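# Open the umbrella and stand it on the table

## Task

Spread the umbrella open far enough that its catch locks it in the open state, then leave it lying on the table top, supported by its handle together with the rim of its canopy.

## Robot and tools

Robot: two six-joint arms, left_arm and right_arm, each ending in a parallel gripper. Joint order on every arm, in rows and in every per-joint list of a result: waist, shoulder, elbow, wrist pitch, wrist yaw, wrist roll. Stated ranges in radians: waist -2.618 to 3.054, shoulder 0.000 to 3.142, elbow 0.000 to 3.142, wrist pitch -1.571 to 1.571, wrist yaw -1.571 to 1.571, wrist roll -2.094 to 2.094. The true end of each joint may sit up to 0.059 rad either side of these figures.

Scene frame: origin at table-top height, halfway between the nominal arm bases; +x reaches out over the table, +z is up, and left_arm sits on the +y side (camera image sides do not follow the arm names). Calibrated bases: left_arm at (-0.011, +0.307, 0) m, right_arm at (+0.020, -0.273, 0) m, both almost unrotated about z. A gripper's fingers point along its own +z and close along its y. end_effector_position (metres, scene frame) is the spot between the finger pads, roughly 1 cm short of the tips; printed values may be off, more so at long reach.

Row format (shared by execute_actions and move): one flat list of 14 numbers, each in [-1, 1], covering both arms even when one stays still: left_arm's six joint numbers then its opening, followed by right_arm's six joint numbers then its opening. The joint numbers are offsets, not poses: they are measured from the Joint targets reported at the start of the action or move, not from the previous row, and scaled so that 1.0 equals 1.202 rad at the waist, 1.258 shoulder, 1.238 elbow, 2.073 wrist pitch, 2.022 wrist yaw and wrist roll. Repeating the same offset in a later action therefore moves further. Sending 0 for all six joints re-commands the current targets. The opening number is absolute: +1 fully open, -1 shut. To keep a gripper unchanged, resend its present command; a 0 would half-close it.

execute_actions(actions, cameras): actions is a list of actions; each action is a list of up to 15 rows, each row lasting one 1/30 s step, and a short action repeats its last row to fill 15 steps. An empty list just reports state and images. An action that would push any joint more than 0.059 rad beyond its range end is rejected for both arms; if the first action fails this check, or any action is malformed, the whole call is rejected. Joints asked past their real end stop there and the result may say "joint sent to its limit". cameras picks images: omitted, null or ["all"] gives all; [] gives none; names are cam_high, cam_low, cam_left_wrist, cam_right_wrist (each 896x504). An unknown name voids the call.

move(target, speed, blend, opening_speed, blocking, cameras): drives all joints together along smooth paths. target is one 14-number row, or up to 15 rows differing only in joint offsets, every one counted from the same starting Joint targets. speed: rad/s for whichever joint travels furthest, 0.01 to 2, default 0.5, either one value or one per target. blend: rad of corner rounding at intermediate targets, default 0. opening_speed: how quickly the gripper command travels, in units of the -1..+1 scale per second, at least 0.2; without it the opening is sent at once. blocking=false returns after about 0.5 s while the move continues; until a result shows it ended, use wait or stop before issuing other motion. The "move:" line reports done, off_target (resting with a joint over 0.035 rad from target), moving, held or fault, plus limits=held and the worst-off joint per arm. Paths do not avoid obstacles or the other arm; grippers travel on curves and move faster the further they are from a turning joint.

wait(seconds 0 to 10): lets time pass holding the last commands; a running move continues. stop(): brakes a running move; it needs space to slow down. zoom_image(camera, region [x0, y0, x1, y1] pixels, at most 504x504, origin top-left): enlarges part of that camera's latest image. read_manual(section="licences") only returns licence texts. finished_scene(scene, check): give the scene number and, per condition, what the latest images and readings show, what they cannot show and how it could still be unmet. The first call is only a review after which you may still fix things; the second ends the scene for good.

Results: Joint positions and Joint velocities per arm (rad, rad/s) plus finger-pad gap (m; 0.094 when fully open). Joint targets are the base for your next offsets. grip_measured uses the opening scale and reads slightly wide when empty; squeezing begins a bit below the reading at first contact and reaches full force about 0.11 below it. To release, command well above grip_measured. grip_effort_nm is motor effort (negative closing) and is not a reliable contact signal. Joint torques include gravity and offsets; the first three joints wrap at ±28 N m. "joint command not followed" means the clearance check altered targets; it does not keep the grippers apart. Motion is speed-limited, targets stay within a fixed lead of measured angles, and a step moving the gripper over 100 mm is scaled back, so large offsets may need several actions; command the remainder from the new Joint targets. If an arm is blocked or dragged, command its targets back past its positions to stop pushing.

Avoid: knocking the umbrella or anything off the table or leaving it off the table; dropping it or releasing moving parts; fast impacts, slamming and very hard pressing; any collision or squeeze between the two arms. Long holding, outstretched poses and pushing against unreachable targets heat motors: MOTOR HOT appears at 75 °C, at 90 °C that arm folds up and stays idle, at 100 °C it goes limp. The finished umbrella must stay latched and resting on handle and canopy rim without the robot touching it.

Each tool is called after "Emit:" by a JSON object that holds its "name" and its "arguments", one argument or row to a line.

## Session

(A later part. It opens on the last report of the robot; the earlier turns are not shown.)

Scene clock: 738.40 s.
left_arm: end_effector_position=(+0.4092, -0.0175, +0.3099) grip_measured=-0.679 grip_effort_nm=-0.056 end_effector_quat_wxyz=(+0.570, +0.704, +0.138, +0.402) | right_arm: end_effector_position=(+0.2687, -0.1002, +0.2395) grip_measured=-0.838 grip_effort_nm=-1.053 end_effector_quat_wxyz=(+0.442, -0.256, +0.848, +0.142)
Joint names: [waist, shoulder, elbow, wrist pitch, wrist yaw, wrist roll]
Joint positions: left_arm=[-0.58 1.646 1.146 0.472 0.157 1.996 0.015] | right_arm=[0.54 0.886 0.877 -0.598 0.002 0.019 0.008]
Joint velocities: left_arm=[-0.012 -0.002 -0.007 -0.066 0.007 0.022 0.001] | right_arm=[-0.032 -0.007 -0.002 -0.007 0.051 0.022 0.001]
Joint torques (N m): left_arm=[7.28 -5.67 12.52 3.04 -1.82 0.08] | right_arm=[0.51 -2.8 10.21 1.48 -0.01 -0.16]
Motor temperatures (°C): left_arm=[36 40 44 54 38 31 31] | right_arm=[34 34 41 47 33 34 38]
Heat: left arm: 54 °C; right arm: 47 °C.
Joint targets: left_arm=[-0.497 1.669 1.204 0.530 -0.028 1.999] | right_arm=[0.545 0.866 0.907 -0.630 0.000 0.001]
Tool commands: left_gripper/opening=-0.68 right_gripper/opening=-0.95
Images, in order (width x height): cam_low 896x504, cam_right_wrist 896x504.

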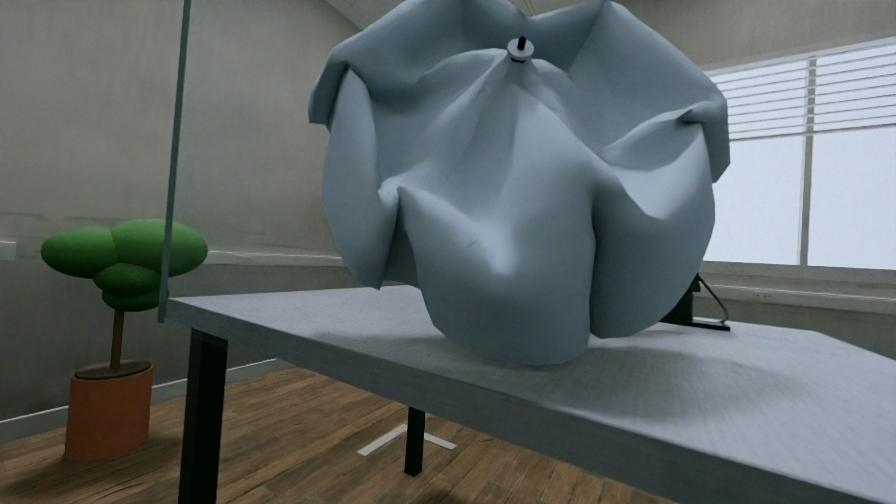

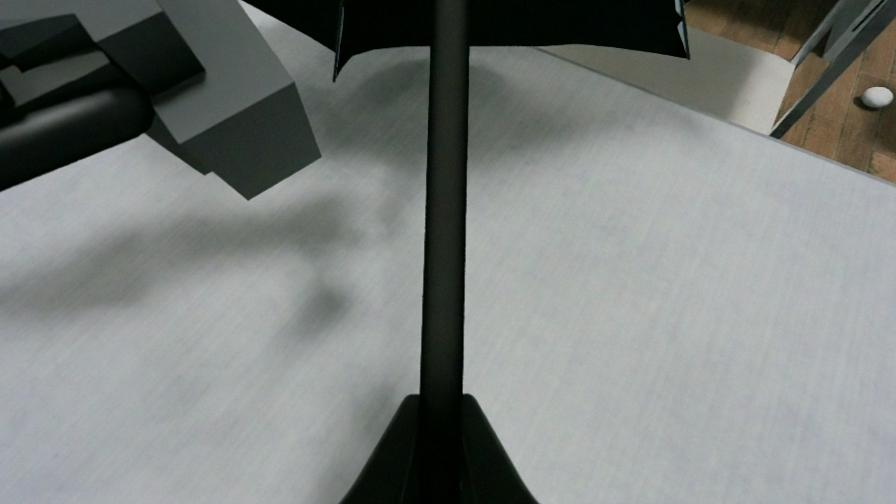

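Emit:
{"name": "execute_actions", "arguments": {
  "actions": []
}}

Scene clock: 769.87 s.
left_arm: end_effector_position=(+0.4092, -0.0175, +0.3099) grip_measured=-0.679 grip_effort_nm=-0.056 end_effector_quat_wxyz=(+0.570, +0.704, +0.138, +0.402) | right_arm: end_effector_position=(+0.2687, -0.1002, +0.2395) grip_measured=-0.838 grip_effort_nm=-1.053 end_effector_quat_wxyz=(+0.442, -0.256, +0.848, +0.142)
Joint names: [waist, shoulder, elbow, wrist pitch, wrist yaw, wrist roll]
Joint positions: left_arm=[-0.58 1.646 1.146 0.472 0.157 1.996 0.015] | right_arm=[0.54 0.886 0.877 -0.598 0.002 0.019 0.008]
Joint velocities: left_arm=[0.002 -0.007 0.022 0.037 -0.095 0.022 0.001] | right_arm=[-0.007 0.002 -0.012 -0.066 -0.022 -0.037 0]
Joint torques (N m): left_arm=[7.3 -5.68 12.52 3.05 -1.83 0.07] | right_arm=[0.49 -2.78 10.17 1.47 -0.01 -0.17]
Motor temperatures (°C): left_arm=[37 39 45 56 41 31 31] | right_arm=[34 34 41 44 33 34 38]
Heat: left arm: 56 °C; right arm: 44 °C.
Joint targets: left_arm=[-0.497 1.669 1.204 0.530 -0.029 1.999] | right_arm=[0.545 0.866 0.907 -0.630 0.000 0.001]
Tool commands: left_gripper/opening=-0.68 right_gripper/opening=-0.95

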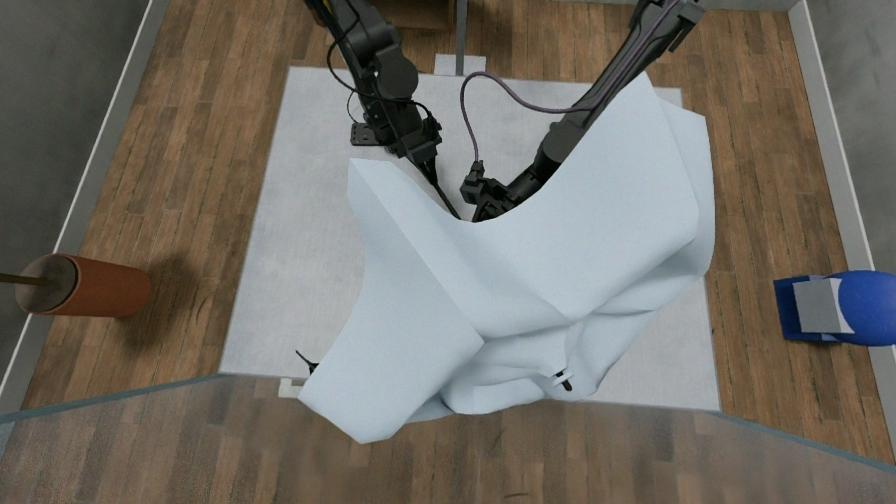

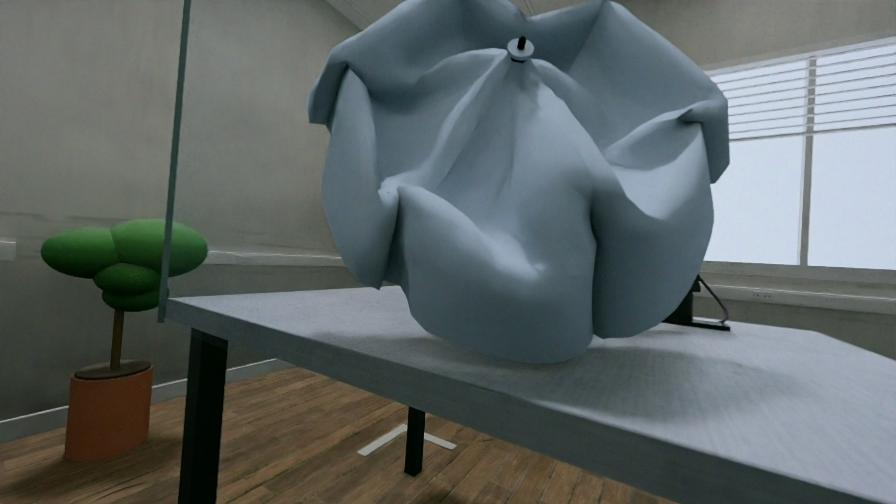

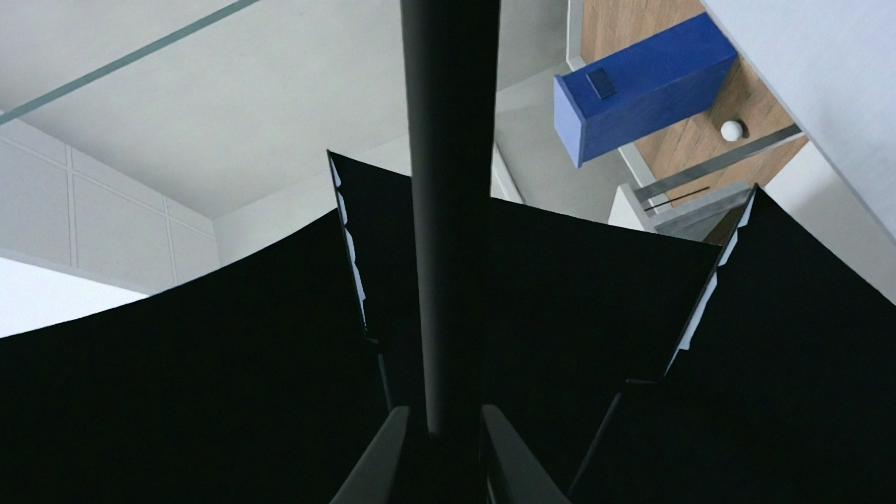

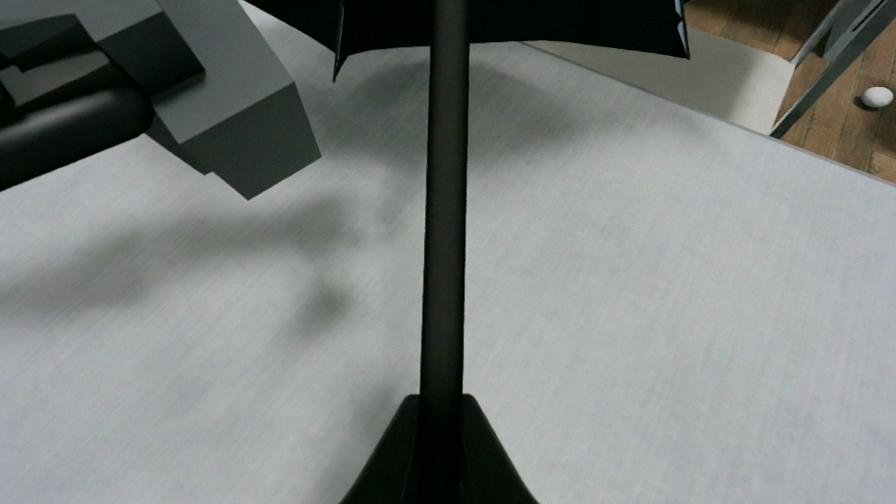

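Emit:
{"name": "zoom_image", "arguments": {
  "camera": "cam_high",
  "region": [420, 0, 740, 300]
}}

Emit:
{"name": "zoom_image", "arguments": {
  "camera": "cam_low",
  "region": [300, 0, 740, 400]
}}

Emit:
{"name": "zoom_image", "arguments": {
  "camera": "cam_right_wrist",
  "region": [0, 0, 700, 260]
}}

Scaled by 1.575 from the camera's 896x504 image, which has a finer 1280x720 frame.

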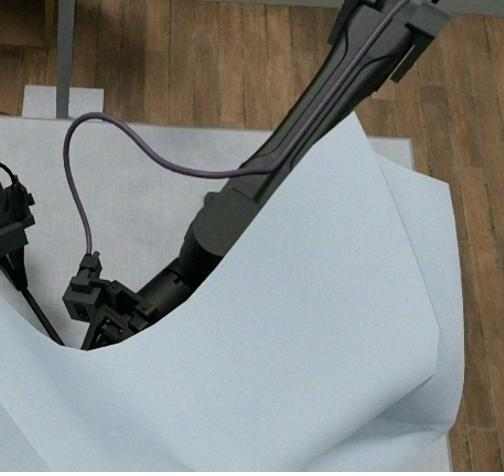

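Scaled by 1.145 from the camera's 896x504 image, which has a finer 1280x720 frame.

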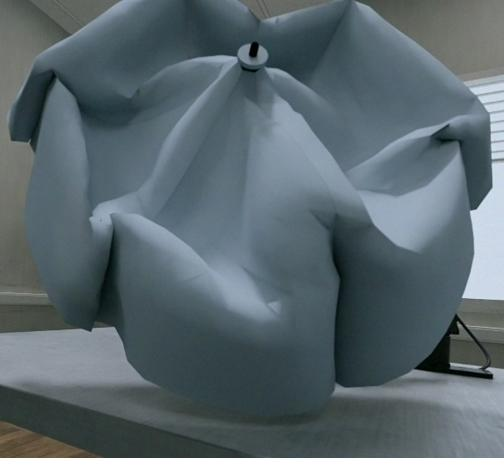

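Region (0, 0, 700, 260) is 700x260 pixels. A region can be at most 504 by 504 pixels.

Emit:
{"name": "zoom_image", "arguments": {
  "camera": "cam_left_wrist",
  "region": [350, 320, 550, 504]
}}

Emit:
{"name": "zoom_image", "arguments": {
  "camera": "cam_right_wrist",
  "region": [240, 0, 740, 200]
}}

Scaled by 2.520 from the camera's 896x504 image, which has a finer 1280x720 frame.

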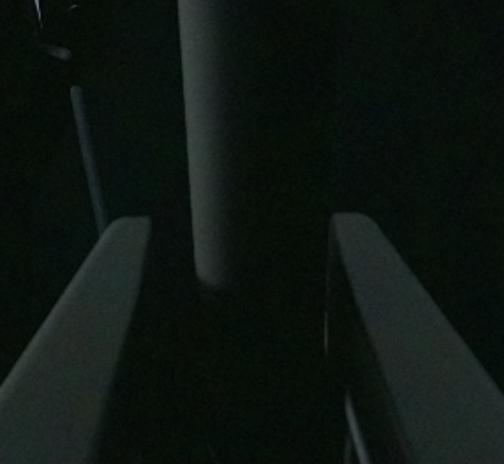

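Scaled by 1.008 from the camera's 896x504 image, which has a finer 1280x720 frame.

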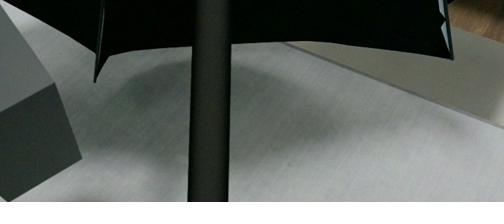

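Emit:
{"name": "move", "arguments": {
  "target": [-0.1152, -0.0358, -0.1002, 0.0082, 0.0586, 0, -0.68, 0, 0, 0, 0.0468, 0, 0, -0.95],
  "speed": 0.25,
  "cameras": ["cam_left_wrist"]
}}

Scene clock: 910.40 s.
left_arm: end_effector_position=(+0.3983, -0.0275, +0.3024) grip_measured=-0.679 grip_effort_nm=-0.066 end_effector_quat_wxyz=(+0.570, +0.697, +0.139, +0.411) | right_arm: end_effector_position=(+0.2669, -0.1014, +0.2363) grip_measured=-0.838 grip_effort_nm=-1.067 end_effector_quat_wxyz=(+0.436, -0.259, +0.851, +0.138)
Joint names: [waist, shoulder, elbow, wrist pitch, wrist yaw, wrist roll]
Joint positions: left_arm=[-0.629 1.646 1.098 0.537 0.095 1.999 0.015] | right_arm=[0.54 0.886 0.877 -0.613 0.002 0.013 0.008]
Joint velocities: left_arm=[-0.002 -0.002 -0.002 -0.037 0.022 -0.037 0] | right_arm=[-0.007 0.012 0.002 -0.022 0.037 -0.037 0]
Joint torques (N m): left_arm=[-0.54 -8.95 6.23 2.54 -0.07 0.04] | right_arm=[0.51 -2.77 10.14 2.5 -0.01 -0.11]
Motor temperatures (°C): left_arm=[37 38 46 63 43 31 31] | right_arm=[34 34 41 42 33 34 38]
Heat: left arm: 63 °C; right arm: 42 °C.
Joint targets: left_arm=[-0.635 1.624 1.079 0.548 0.090 1.999] | right_arm=[0.545 0.866 0.907 -0.533 0.000 0.000]
move: off_target (right_arm); right_arm: the wrist pitch is farthest, 0.080 rad from its target
Images, in order (width x height): cam_left_wrist 896x504.

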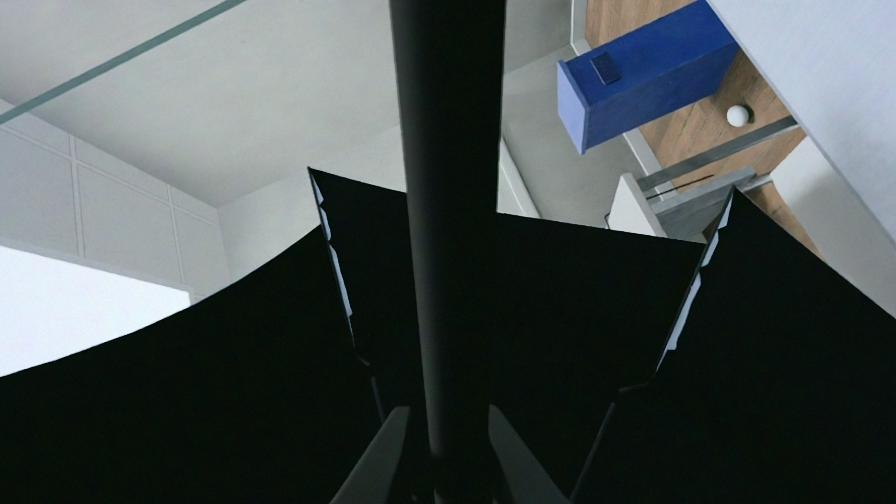

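Emit:
{"name": "move", "arguments": {
  "target": [0, -0.049, 0.2657, -0.1746, 0, 0, -0.1, 0, 0.1041, 0.3691, -0.1375, 0, 0, -0.95],
  "speed": 0.2,
  "opening_speed": 0.6
}}

Scene clock: 914.80 s.
left_arm: end_effector_position=(+0.3946, -0.0246, +0.3925) grip_measured=-0.101 grip_effort_nm=0.061 end_effector_quat_wxyz=(+0.574, +0.693, +0.138, +0.414) | right_arm: end_effector_position=(+0.2661, -0.1020, +0.3350) grip_measured=-0.838 grip_effort_nm=-1.067 end_effector_quat_wxyz=(+0.450, -0.258, +0.843, +0.143)
Joint names: [waist, shoulder, elbow, wrist pitch, wrist yaw, wrist roll]
Joint positions: left_arm=[-0.629 1.584 1.381 0.205 0.095 2 0.042] | right_arm=[0.54 1.001 1.31 -0.896 0.002 0.011 0.008]
Joint velocities: left_arm=[0.017 0.002 0.002 -0.007 -0.051 -0.007 0] | right_arm=[0.002 -0.007 0.007 0.007 0.022 0.022 -0.001]
Joint torques (N m): left_arm=[-0.57 -8.61 10.14 2.25 -0.07 0.04] | right_arm=[0.49 -1.66 11.67 2.51 -0.01 -0.09]
Motor temperatures (°C): left_arm=[37 38 46 62 42 31 31] | right_arm=[34 34 41 44 33 34 38]
Heat: left arm: 62 °C; right arm: 44 °C.
Joint targets: left_arm=[-0.635 1.562 1.409 0.186 0.090 1.999] | right_arm=[0.545 0.997 1.364 -0.818 0.000 0.001]
move: off_target (right_arm); right_arm: the wrist pitch is farthest, 0.078 rad from its target

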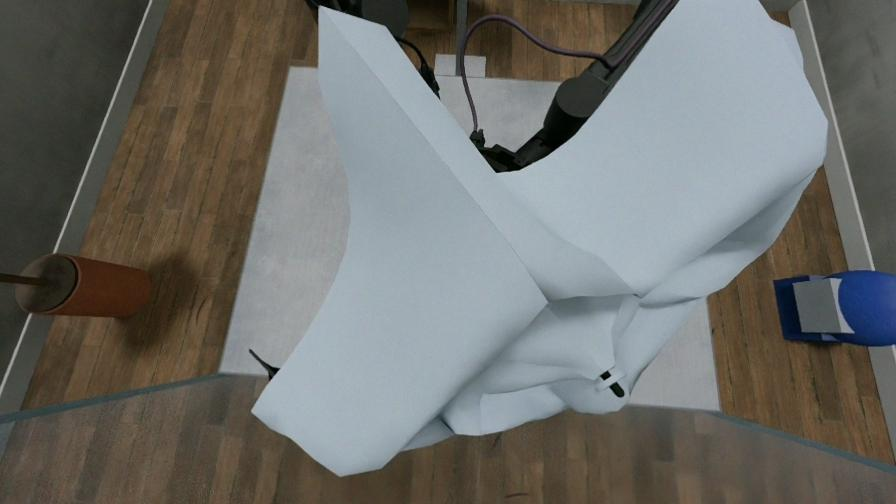

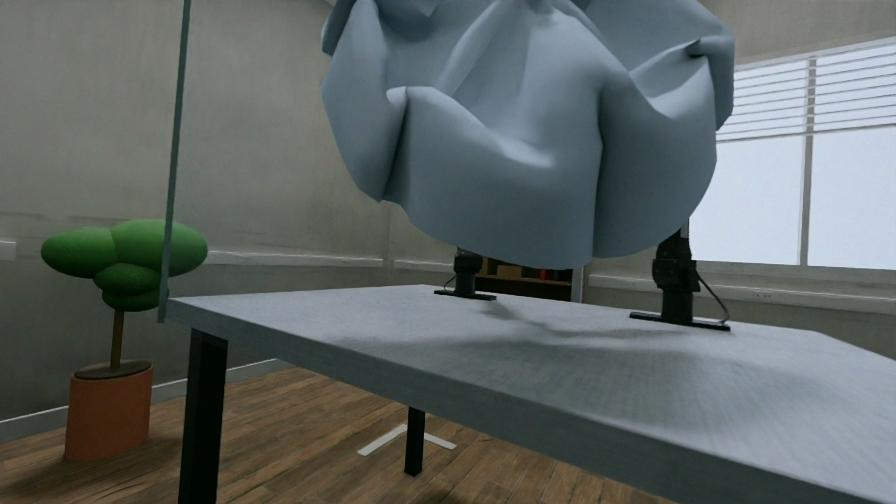

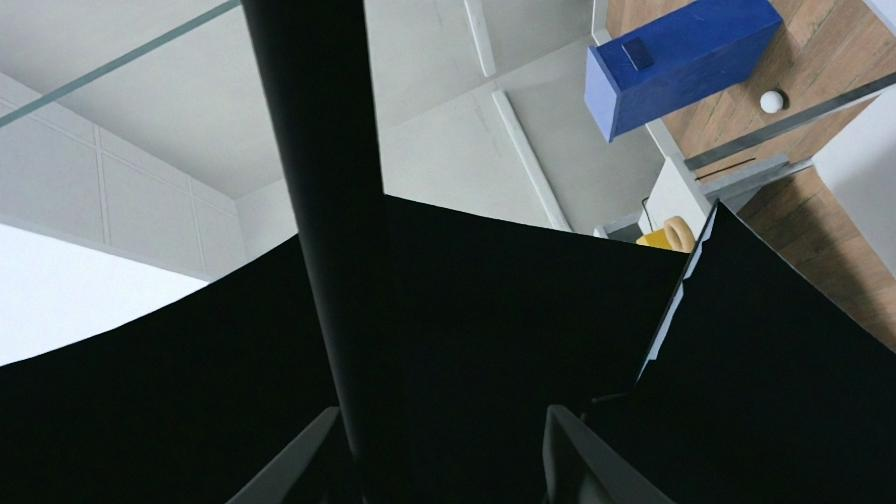

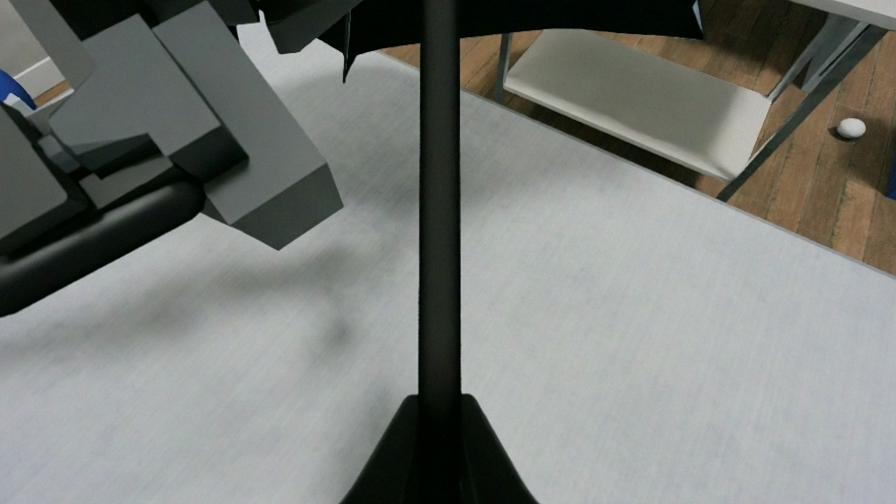

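Emit:
{"name": "move", "arguments": {
  "target": [-0.0166, 0.0008, 0.0533, -0.0318, -0.0099, 0.0252, -0.45, 0, 0, 0, 0, 0, 0, -0.95],
  "speed": 0.12,
  "opening_speed": 0.3,
  "cameras": ["cam_left_wrist"]
}}

Scene clock: 930.70 s.
left_arm: end_effector_position=(+0.3896, -0.0292, +0.4083) grip_measured=-0.449 grip_effort_nm=-0.081 end_effector_quat_wxyz=(+0.563, +0.697, +0.120, +0.428) | right_arm: end_effector_position=(+0.2660, -0.1020, +0.3348) grip_measured=-0.838 grip_effort_nm=-1.067 end_effector_quat_wxyz=(+0.450, -0.258, +0.843, +0.143)
Joint names: [waist, shoulder, elbow, wrist pitch, wrist yaw, wrist roll]
Joint positions: left_arm=[-0.648 1.584 1.446 0.138 0.076 2.05 0.026] | right_arm=[0.54 1.001 1.31 -0.897 0.002 0.011 0.008]
Joint velocities: left_arm=[-0.002 -0.007 -0.017 0.022 -0.022 0.007 0] | right_arm=[0.032 0.007 -0.022 -0.037 -0.051 0.037 0.001]
Joint torques (N m): left_arm=[-0.58 -8.46 10.19 2.23 -0.07 0.03] | right_arm=[0.51 -1.68 11.67 2.52 -0.02 -0.09]
Motor temperatures (°C): left_arm=[36 40 47 59 40 31 31] | right_arm=[34 34 42 48 33 34 38]
Heat: left arm: 59 °C; right arm: 48 °C.
Joint targets: left_arm=[-0.655 1.563 1.475 0.120 0.070 2.050] | right_arm=[0.545 0.997 1.364 -0.817 0.000 0.000]
move: off_target (right_arm); right_arm: the wrist pitch is farthest, 0.079 rad from its target
Images, in order (width x height): cam_left_wrist 896x504.

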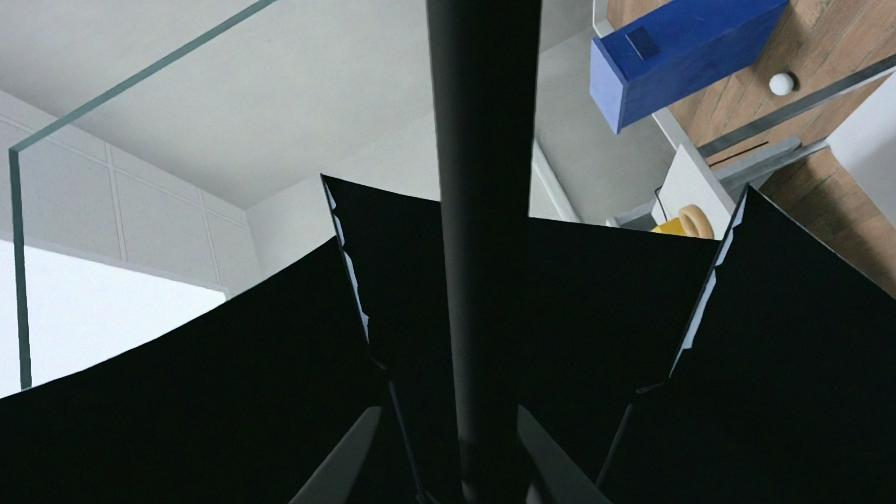

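Emit:
{"name": "move", "arguments": {
  "target": [0.0349, 0.0179, 0.0189, -0.001, 0.0193, 0, -0.68, 0, 0, 0, 0, 0, 0, -0.95],
  "speed": 0.08,
  "opening_speed": 0.4,
  "cameras": ["cam_left_wrist"]
}}

Scene clock: 938.40 s.
left_arm: end_effector_position=(+0.3956, -0.0208, +0.4120) grip_measured=-0.679 grip_effort_nm=-0.081 end_effector_quat_wxyz=(+0.561, +0.697, +0.122, +0.429) | right_arm: end_effector_position=(+0.2660, -0.1020, +0.3367) grip_measured=-0.838 grip_effort_nm=-1.062 end_effector_quat_wxyz=(+0.452, -0.258, +0.842, +0.143)
Joint names: [waist, shoulder, elbow, wrist pitch, wrist yaw, wrist roll]
Joint positions: left_arm=[-0.62 1.584 1.463 0.119 0.1 2.05 0.015] | right_arm=[0.54 1.001 1.315 -0.897 0.002 0.011 0.008]
Joint velocities: left_arm=[-0.007 -0.012 0.012 -0.022 0.022 0.022 0] | right_arm=[-0.012 -0.002 0.022 -0.051 0.022 0.022 0]
Joint torques (N m): left_arm=[0.58 -6.76 10.71 2.42 0.07 0.03] | right_arm=[0.51 -1.58 11.23 2.55 0 -0.09]
Motor temperatures (°C): left_arm=[36 40 46 59 40 31 31] | right_arm=[34 34 42 50 33 34 38]
Heat: left arm: 59 °C; right arm: 50 °C.
Joint targets: left_arm=[-0.613 1.585 1.498 0.118 0.109 2.050] | right_arm=[0.545 0.997 1.364 -0.818 0.000 0.001]
move: off_target (right_arm); right_arm: the wrist pitch is farthest, 0.080 rad from its target
Images, in order (width x height): cam_left_wrist 896x504.

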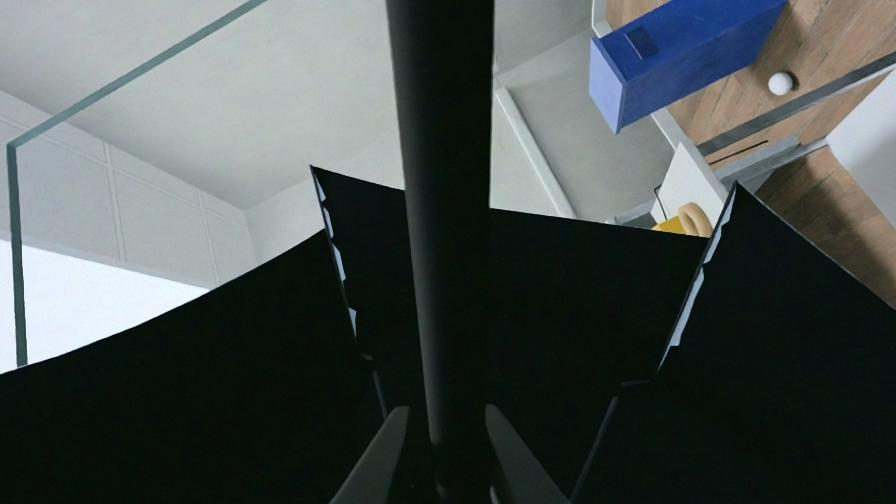

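Emit:
{"name": "move", "arguments": {
  "target": [0.0865, 0.0405, 0.0929, 0.0371, -0.0465, 0, -0.68, 0, 0, 0, -0.1235, 0, 0, -0.95],
  "speed": 0.15,
  "cameras": ["cam_high", "cam_left_wrist"]
}}

Scene clock: 950.70 s.
left_arm: end_effector_position=(+0.4001, -0.0227, +0.4331) grip_measured=-0.679 grip_effort_nm=-0.071 end_effector_quat_wxyz=(+0.580, +0.691, +0.099, +0.420) | right_arm: end_effector_position=(+0.2634, -0.1037, +0.3462) grip_measured=-0.838 grip_effort_nm=-1.057 end_effector_quat_wxyz=(+0.456, -0.255, +0.840, +0.146)
Joint names: [waist, shoulder, elbow, wrist pitch, wrist yaw, wrist roll]
Joint positions: left_arm=[-0.588 1.616 1.552 0.091 0.188 2.05 0.015] | right_arm=[0.54 1.001 1.348 -0.92 0.001 0.016 0.008]
Joint velocities: left_arm=[0.002 0.007 -0.012 0.007 -0.051 0.051 0] | right_arm=[0.007 -0.012 0.012 -0.037 -0.022 0.037 0]
Joint torques (N m): left_arm=[6.87 -5.64 12.82 3.52 -1.71 0.03] | right_arm=[0.5 -1.51 8.09 0.41 0 -0.13]
Motor temperatures (°C): left_arm=[36 39 46 59 39 31 31] | right_arm=[34 34 42 50 33 34 38]
Heat: left arm: 59 °C; right arm: 50 °C.
Joint targets: left_arm=[-0.509 1.636 1.613 0.194 0.015 2.050] | right_arm=[0.545 0.997 1.364 -1.073 0.000 0.001]
move: off_target (left_arm, right_arm); left_arm: the wrist yaw is farthest, 0.173 rad from its target; right_arm: the wrist pitch is farthest, 0.154 rad from its target
Images, in order (width x height): cam_high 896x504, cam_left_wrist 896x504.

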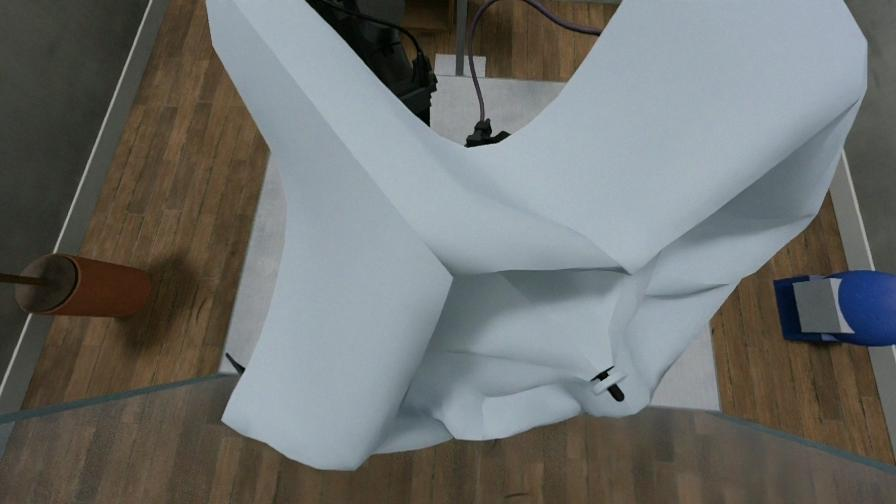

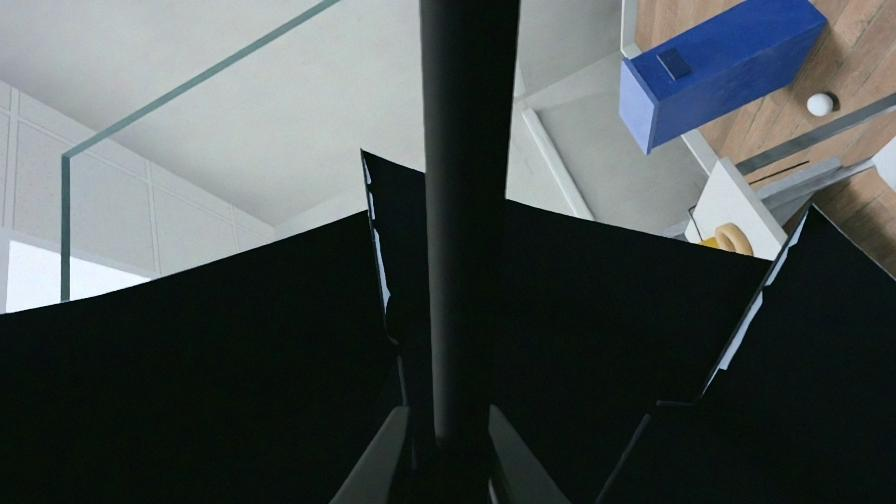

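Emit:
{"name": "move", "arguments": {
  "target": [0.0416, 0.0143, 0.042, 0.0564, -0.0514, 0, -0.68, 0, 0, 0, -0.1384, 0, 0, -0.95],
  "speed": 0.15,
  "cameras": ["cam_high", "cam_left_wrist"]
}}

Scene clock: 957.80 s.
left_arm: end_effector_position=(+0.4385, +0.0073, +0.4289) grip_measured=-0.679 grip_effort_nm=-0.071 end_effector_quat_wxyz=(+0.552, +0.679, +0.147, +0.461) | right_arm: end_effector_position=(+0.2366, -0.1205, +0.3161) grip_measured=-0.838 grip_effort_nm=-1.062 end_effector_quat_wxyz=(+0.377, -0.268, +0.878, +0.124)
Joint names: [waist, shoulder, elbow, wrist pitch, wrist yaw, wrist roll]
Joint positions: left_arm=[-0.528 1.658 1.573 0.12 0.108 2.05 0.015] | right_arm=[0.541 1.001 1.375 -1.128 -0.005 0.016 0.008]
Joint velocities: left_arm=[-0.017 0.007 0.007 -0.051 0.007 0.022 0] | right_arm=[0.017 0.002 0.017 0.066 -0.007 0.007 0]
Joint torques (N m): left_arm=[5.01 -7.68 14.26 4.12 -1.63 0.04] | right_arm=[0.36 -1.31 5.6 -0.47 0.07 -0.13]
Motor temperatures (°C): left_arm=[36 39 48 63 40 31 31] | right_arm=[34 34 41 47 33 34 38]
Heat: left arm: 63 °C; right arm: 47 °C.
Joint targets: left_arm=[-0.470 1.655 1.650 0.280 -0.057 2.050] | right_arm=[0.545 0.997 1.364 -1.361 0.000 0.000]
move: off_target (left_arm, right_arm); left_arm: the wrist yaw is farthest, 0.197 rad from its target; right_arm: the wrist pitch is farthest, 0.232 rad from its target
Images, in order (width x height): cam_high 896x504, cam_left_wrist 896x504.

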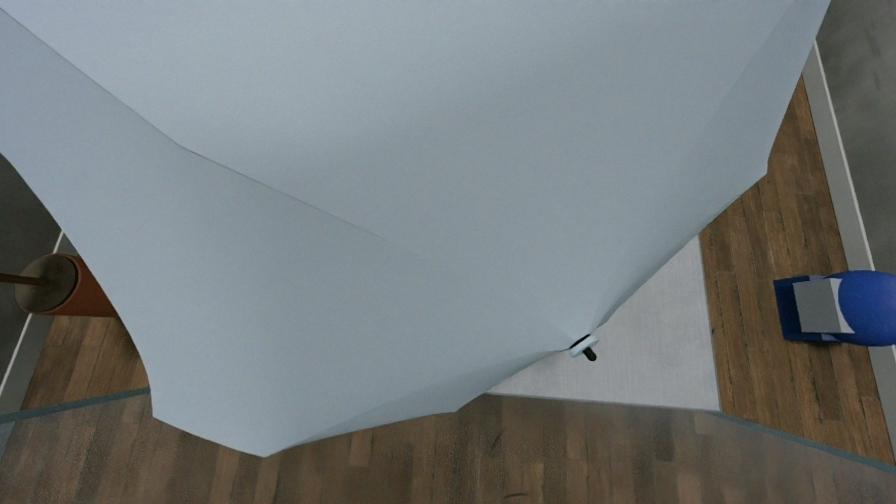

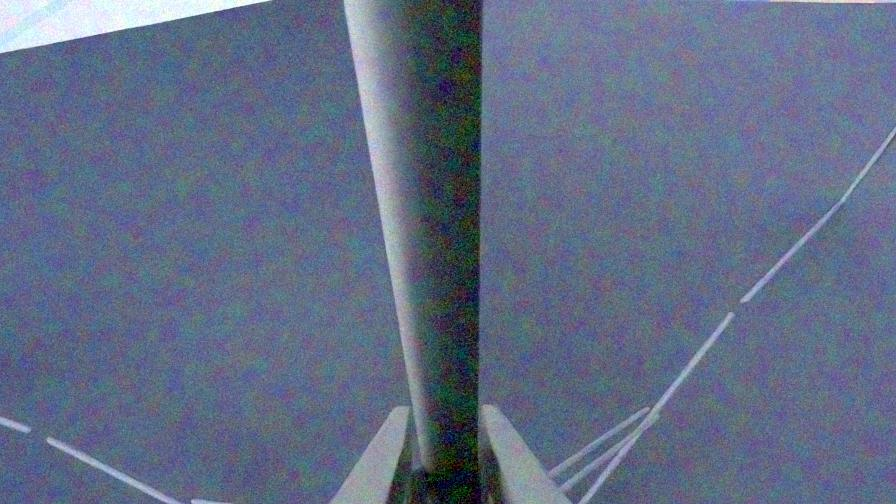

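Emit:
{"name": "move", "arguments": {
  "target": [0.0416, 0.008, 0.02, 0.048, -0.055, 0, -0.68, 0, 0, 0, 0, 0, 0, -0.95],
  "speed": 0.15
}}

Scene clock: 966.03 s.
left_arm: end_effector_position=(+0.4403, +0.0078, +0.4305) grip_measured=-0.679 grip_effort_nm=-0.061 end_effector_quat_wxyz=(+0.553, +0.675, +0.149, +0.465) | right_arm: end_effector_position=(+0.2367, -0.1203, +0.3162) grip_measured=-0.838 grip_effort_nm=-1.057 end_effector_quat_wxyz=(+0.378, -0.269, +0.877, +0.124)
Joint names: [waist, shoulder, elbow, wrist pitch, wrist yaw, wrist roll]
Joint positions: left_arm=[-0.528 1.662 1.573 0.135 0.1 2.048 0.015] | right_arm=[0.541 1.001 1.375 -1.127 -0.006 0.015 0.008]
Joint velocities: left_arm=[-0.012 0.002 -0.007 -0.007 0.125 0.022 -0.001] | right_arm=[0.002 -0.007 -0.007 -0.051 0.022 -0.095 0]
Joint torques (N m): left_arm=[6.17 -7.39 13.37 4.12 -1.76 0.06] | right_arm=[0.4 -1.33 5.53 -0.49 0.07 -0.14]
Motor temperatures (°C): left_arm=[36 38 48 66 41 31 31] | right_arm=[34 34 40 45 33 34 38]
Heat: left arm: 66 °C; right arm: 45 °C.
Joint targets: left_arm=[-0.457 1.664 1.640 0.296 -0.076 2.049] | right_arm=[0.545 0.997 1.364 -1.361 0.001 0.000]
move: off_target (left_arm, right_arm); left_arm: the wrist yaw is farthest, 0.269 rad from its target; right_arm: the wrist pitch is farthest, 0.234 rad from its target

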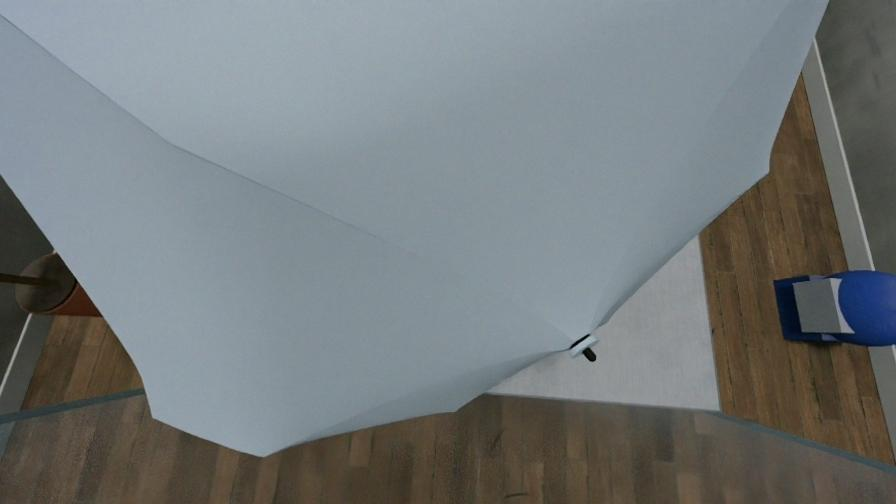

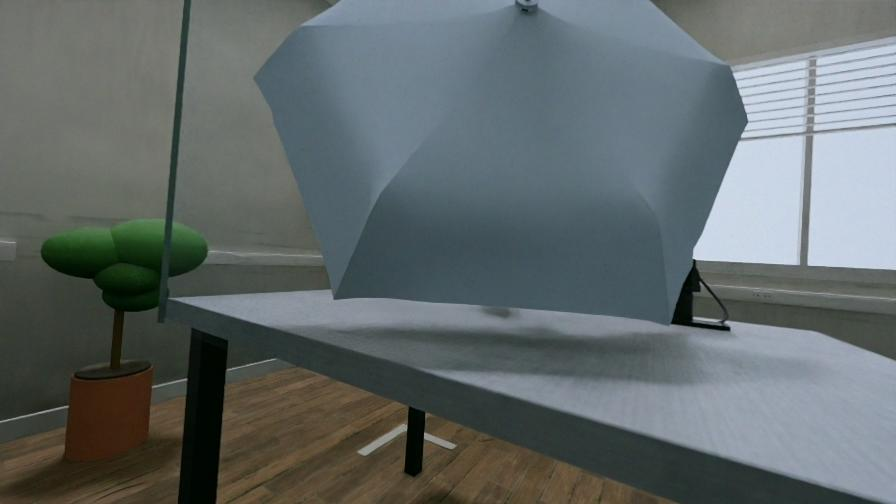

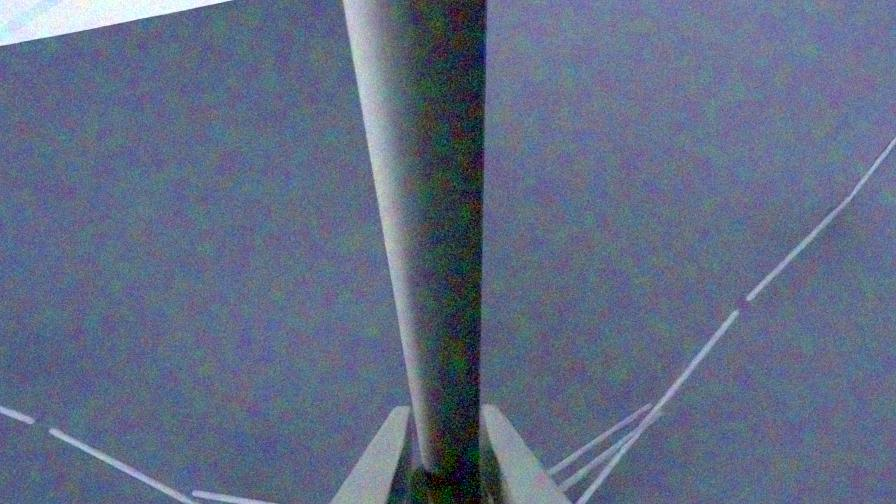

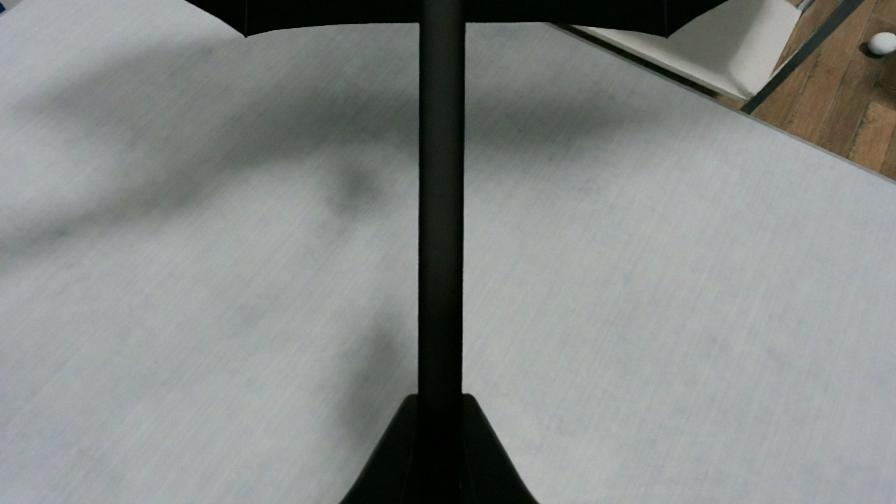

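Emit:
{"name": "move", "arguments": {
  "target": [-0.1073, -0.0509, -0.1349, -0.0632, 0.0584, 0, -0.68, 0, 0, 0, 0.1515, 0, 0, -0.95],
  "speed": 0.2
}}

Scene clock: 974.00 s.
left_arm: end_effector_position=(+0.4279, -0.0007, +0.4098) grip_measured=-0.679 grip_effort_nm=-0.071 end_effector_quat_wxyz=(+0.541, +0.685, +0.158, +0.462) | right_arm: end_effector_position=(+0.2377, -0.1194, +0.3177) grip_measured=-0.838 grip_effort_nm=-1.062 end_effector_quat_wxyz=(+0.381, -0.271, +0.875, +0.125)
Joint names: [waist, shoulder, elbow, wrist pitch, wrist yaw, wrist roll]
Joint positions: left_arm=[-0.574 1.632 1.49 0.155 0.037 2.049 0.015] | right_arm=[0.541 1.001 1.375 -1.119 -0.007 0.01 0.008]
Joint velocities: left_arm=[-0.007 -0.007 -0.007 -0.022 -0.022 0.007 0] | right_arm=[0.012 -0.022 0.012 0.022 0.007 0.007 -0.001]
Joint torques (N m): left_arm=[-1.03 -9.69 6.56 2.53 0.03 0.05] | right_arm=[0.38 -1.32 5.55 2.32 0.09 -0.08]
Motor temperatures (°C): left_arm=[36 39 48 69 41 31 31] | right_arm=[34 33 40 44 33 34 38]
Heat: left arm: 69 °C; right arm: 44 °C.
Joint targets: left_arm=[-0.587 1.600 1.473 0.164 0.042 2.049] | right_arm=[0.545 0.997 1.364 -1.047 0.001 0.001]
move: off_target (right_arm); right_arm: the wrist pitch is farthest, 0.072 rad from its target

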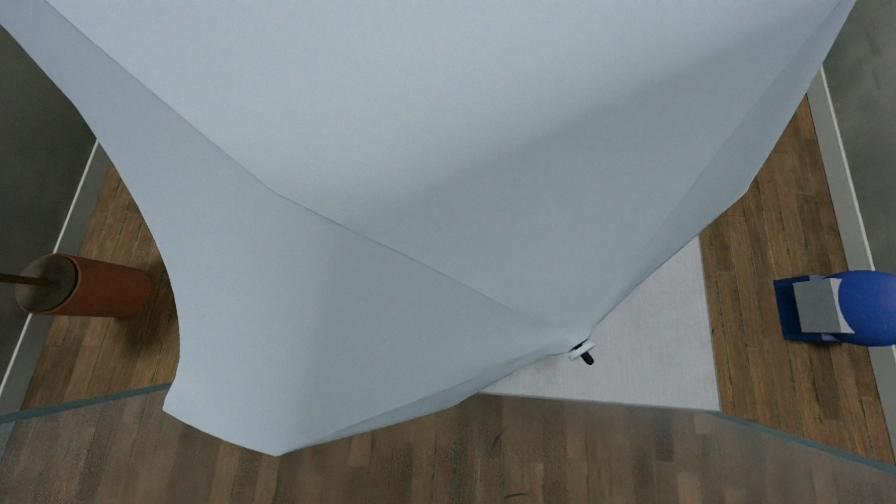

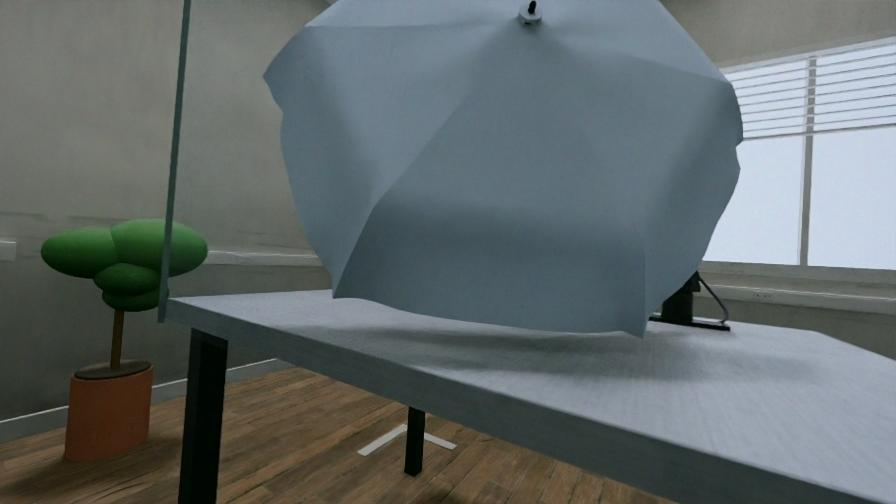

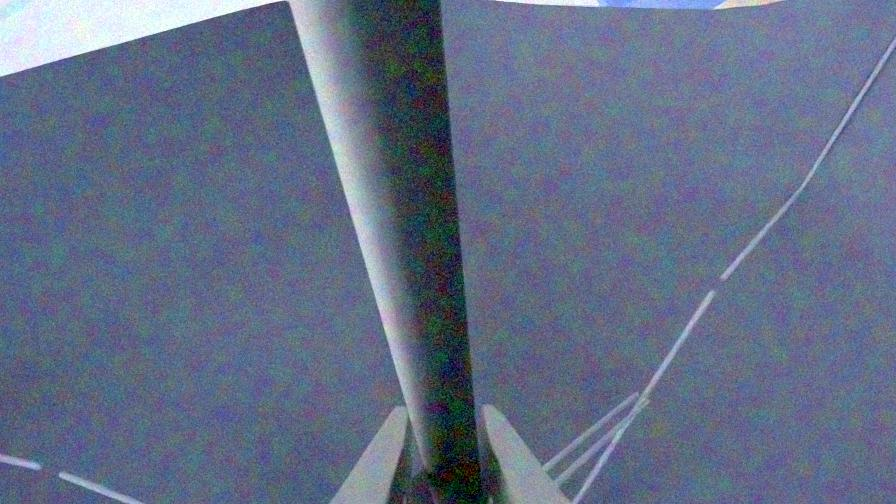

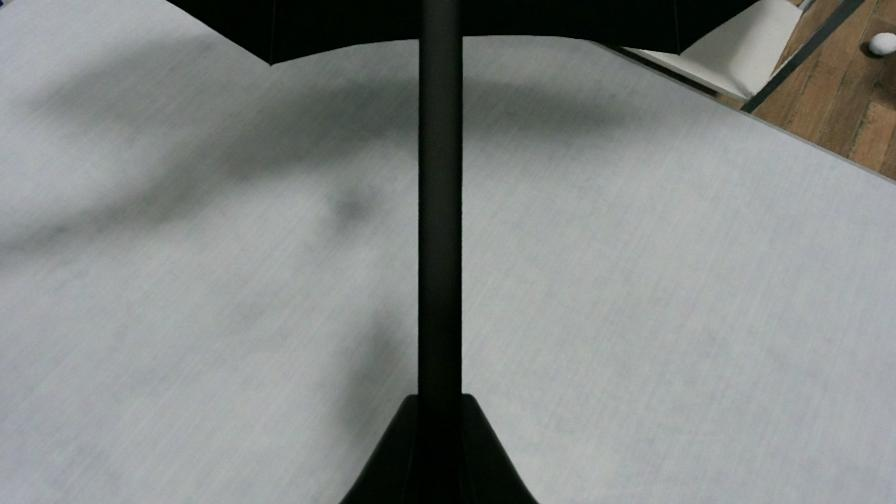

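Emit:
{"name": "zoom_image", "arguments": {
  "camera": "cam_left_wrist",
  "region": [340, 320, 680, 504]
}}

Emit:
{"name": "execute_actions", "arguments": {
  "actions": [],
  "cameras": ["cam_right_wrist"]
}}

Scaled by 1.482 from the camera's 896x504 image, which has a finer 1280x720 frame.

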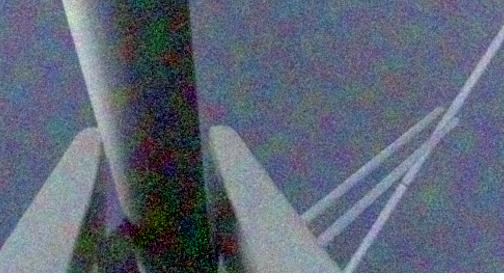

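Scene clock: 978.57 s.
left_arm: end_effector_position=(+0.4278, -0.0006, +0.4100) grip_measured=-0.679 grip_effort_nm=-0.061 end_effector_quat_wxyz=(+0.541, +0.685, +0.158, +0.462) | right_arm: end_effector_position=(+0.2377, -0.1194, +0.3177) grip_measured=-0.838 grip_effort_nm=-1.067 end_effector_quat_wxyz=(+0.381, -0.271, +0.875, +0.125)
Joint names: [waist, shoulder, elbow, wrist pitch, wrist yaw, wrist roll]
Joint positions: left_arm=[-0.574 1.632 1.49 0.155 0.037 2.05 0.015] | right_arm=[0.541 1.001 1.375 -1.119 -0.007 0.01 0.008]
Joint velocities: left_arm=[-0.012 0.007 0.012 -0.037 -0.037 -0.037 0.001] | right_arm=[0.002 -0.012 0.012 -0.051 0.051 0.007 0]
Joint torques (N m): left_arm=[-1.03 -9.7 6.54 2.52 0.04 0.05] | right_arm=[0.36 -1.35 5.56 2.3 0.08 -0.08]
Motor temperatures (°C): left_arm=[36 39 47 68 40 31 31] | right_arm=[34 33 39 46 33 34 38]
Heat: left arm: 68 °C; right arm: 46 °C.
Joint targets: left_arm=[-0.587 1.600 1.473 0.164 0.042 2.049] | right_arm=[0.545 0.997 1.364 -1.047 0.001 0.001]
Tool commands: left_gripper/opening=-0.68 right_gripper/opening=-0.95
Images, in order (width x height): cam_right_wrist 896x504.

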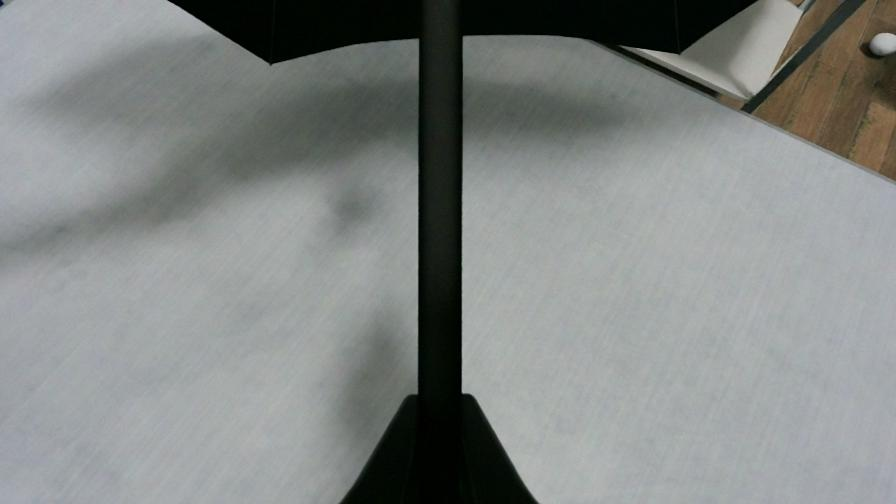

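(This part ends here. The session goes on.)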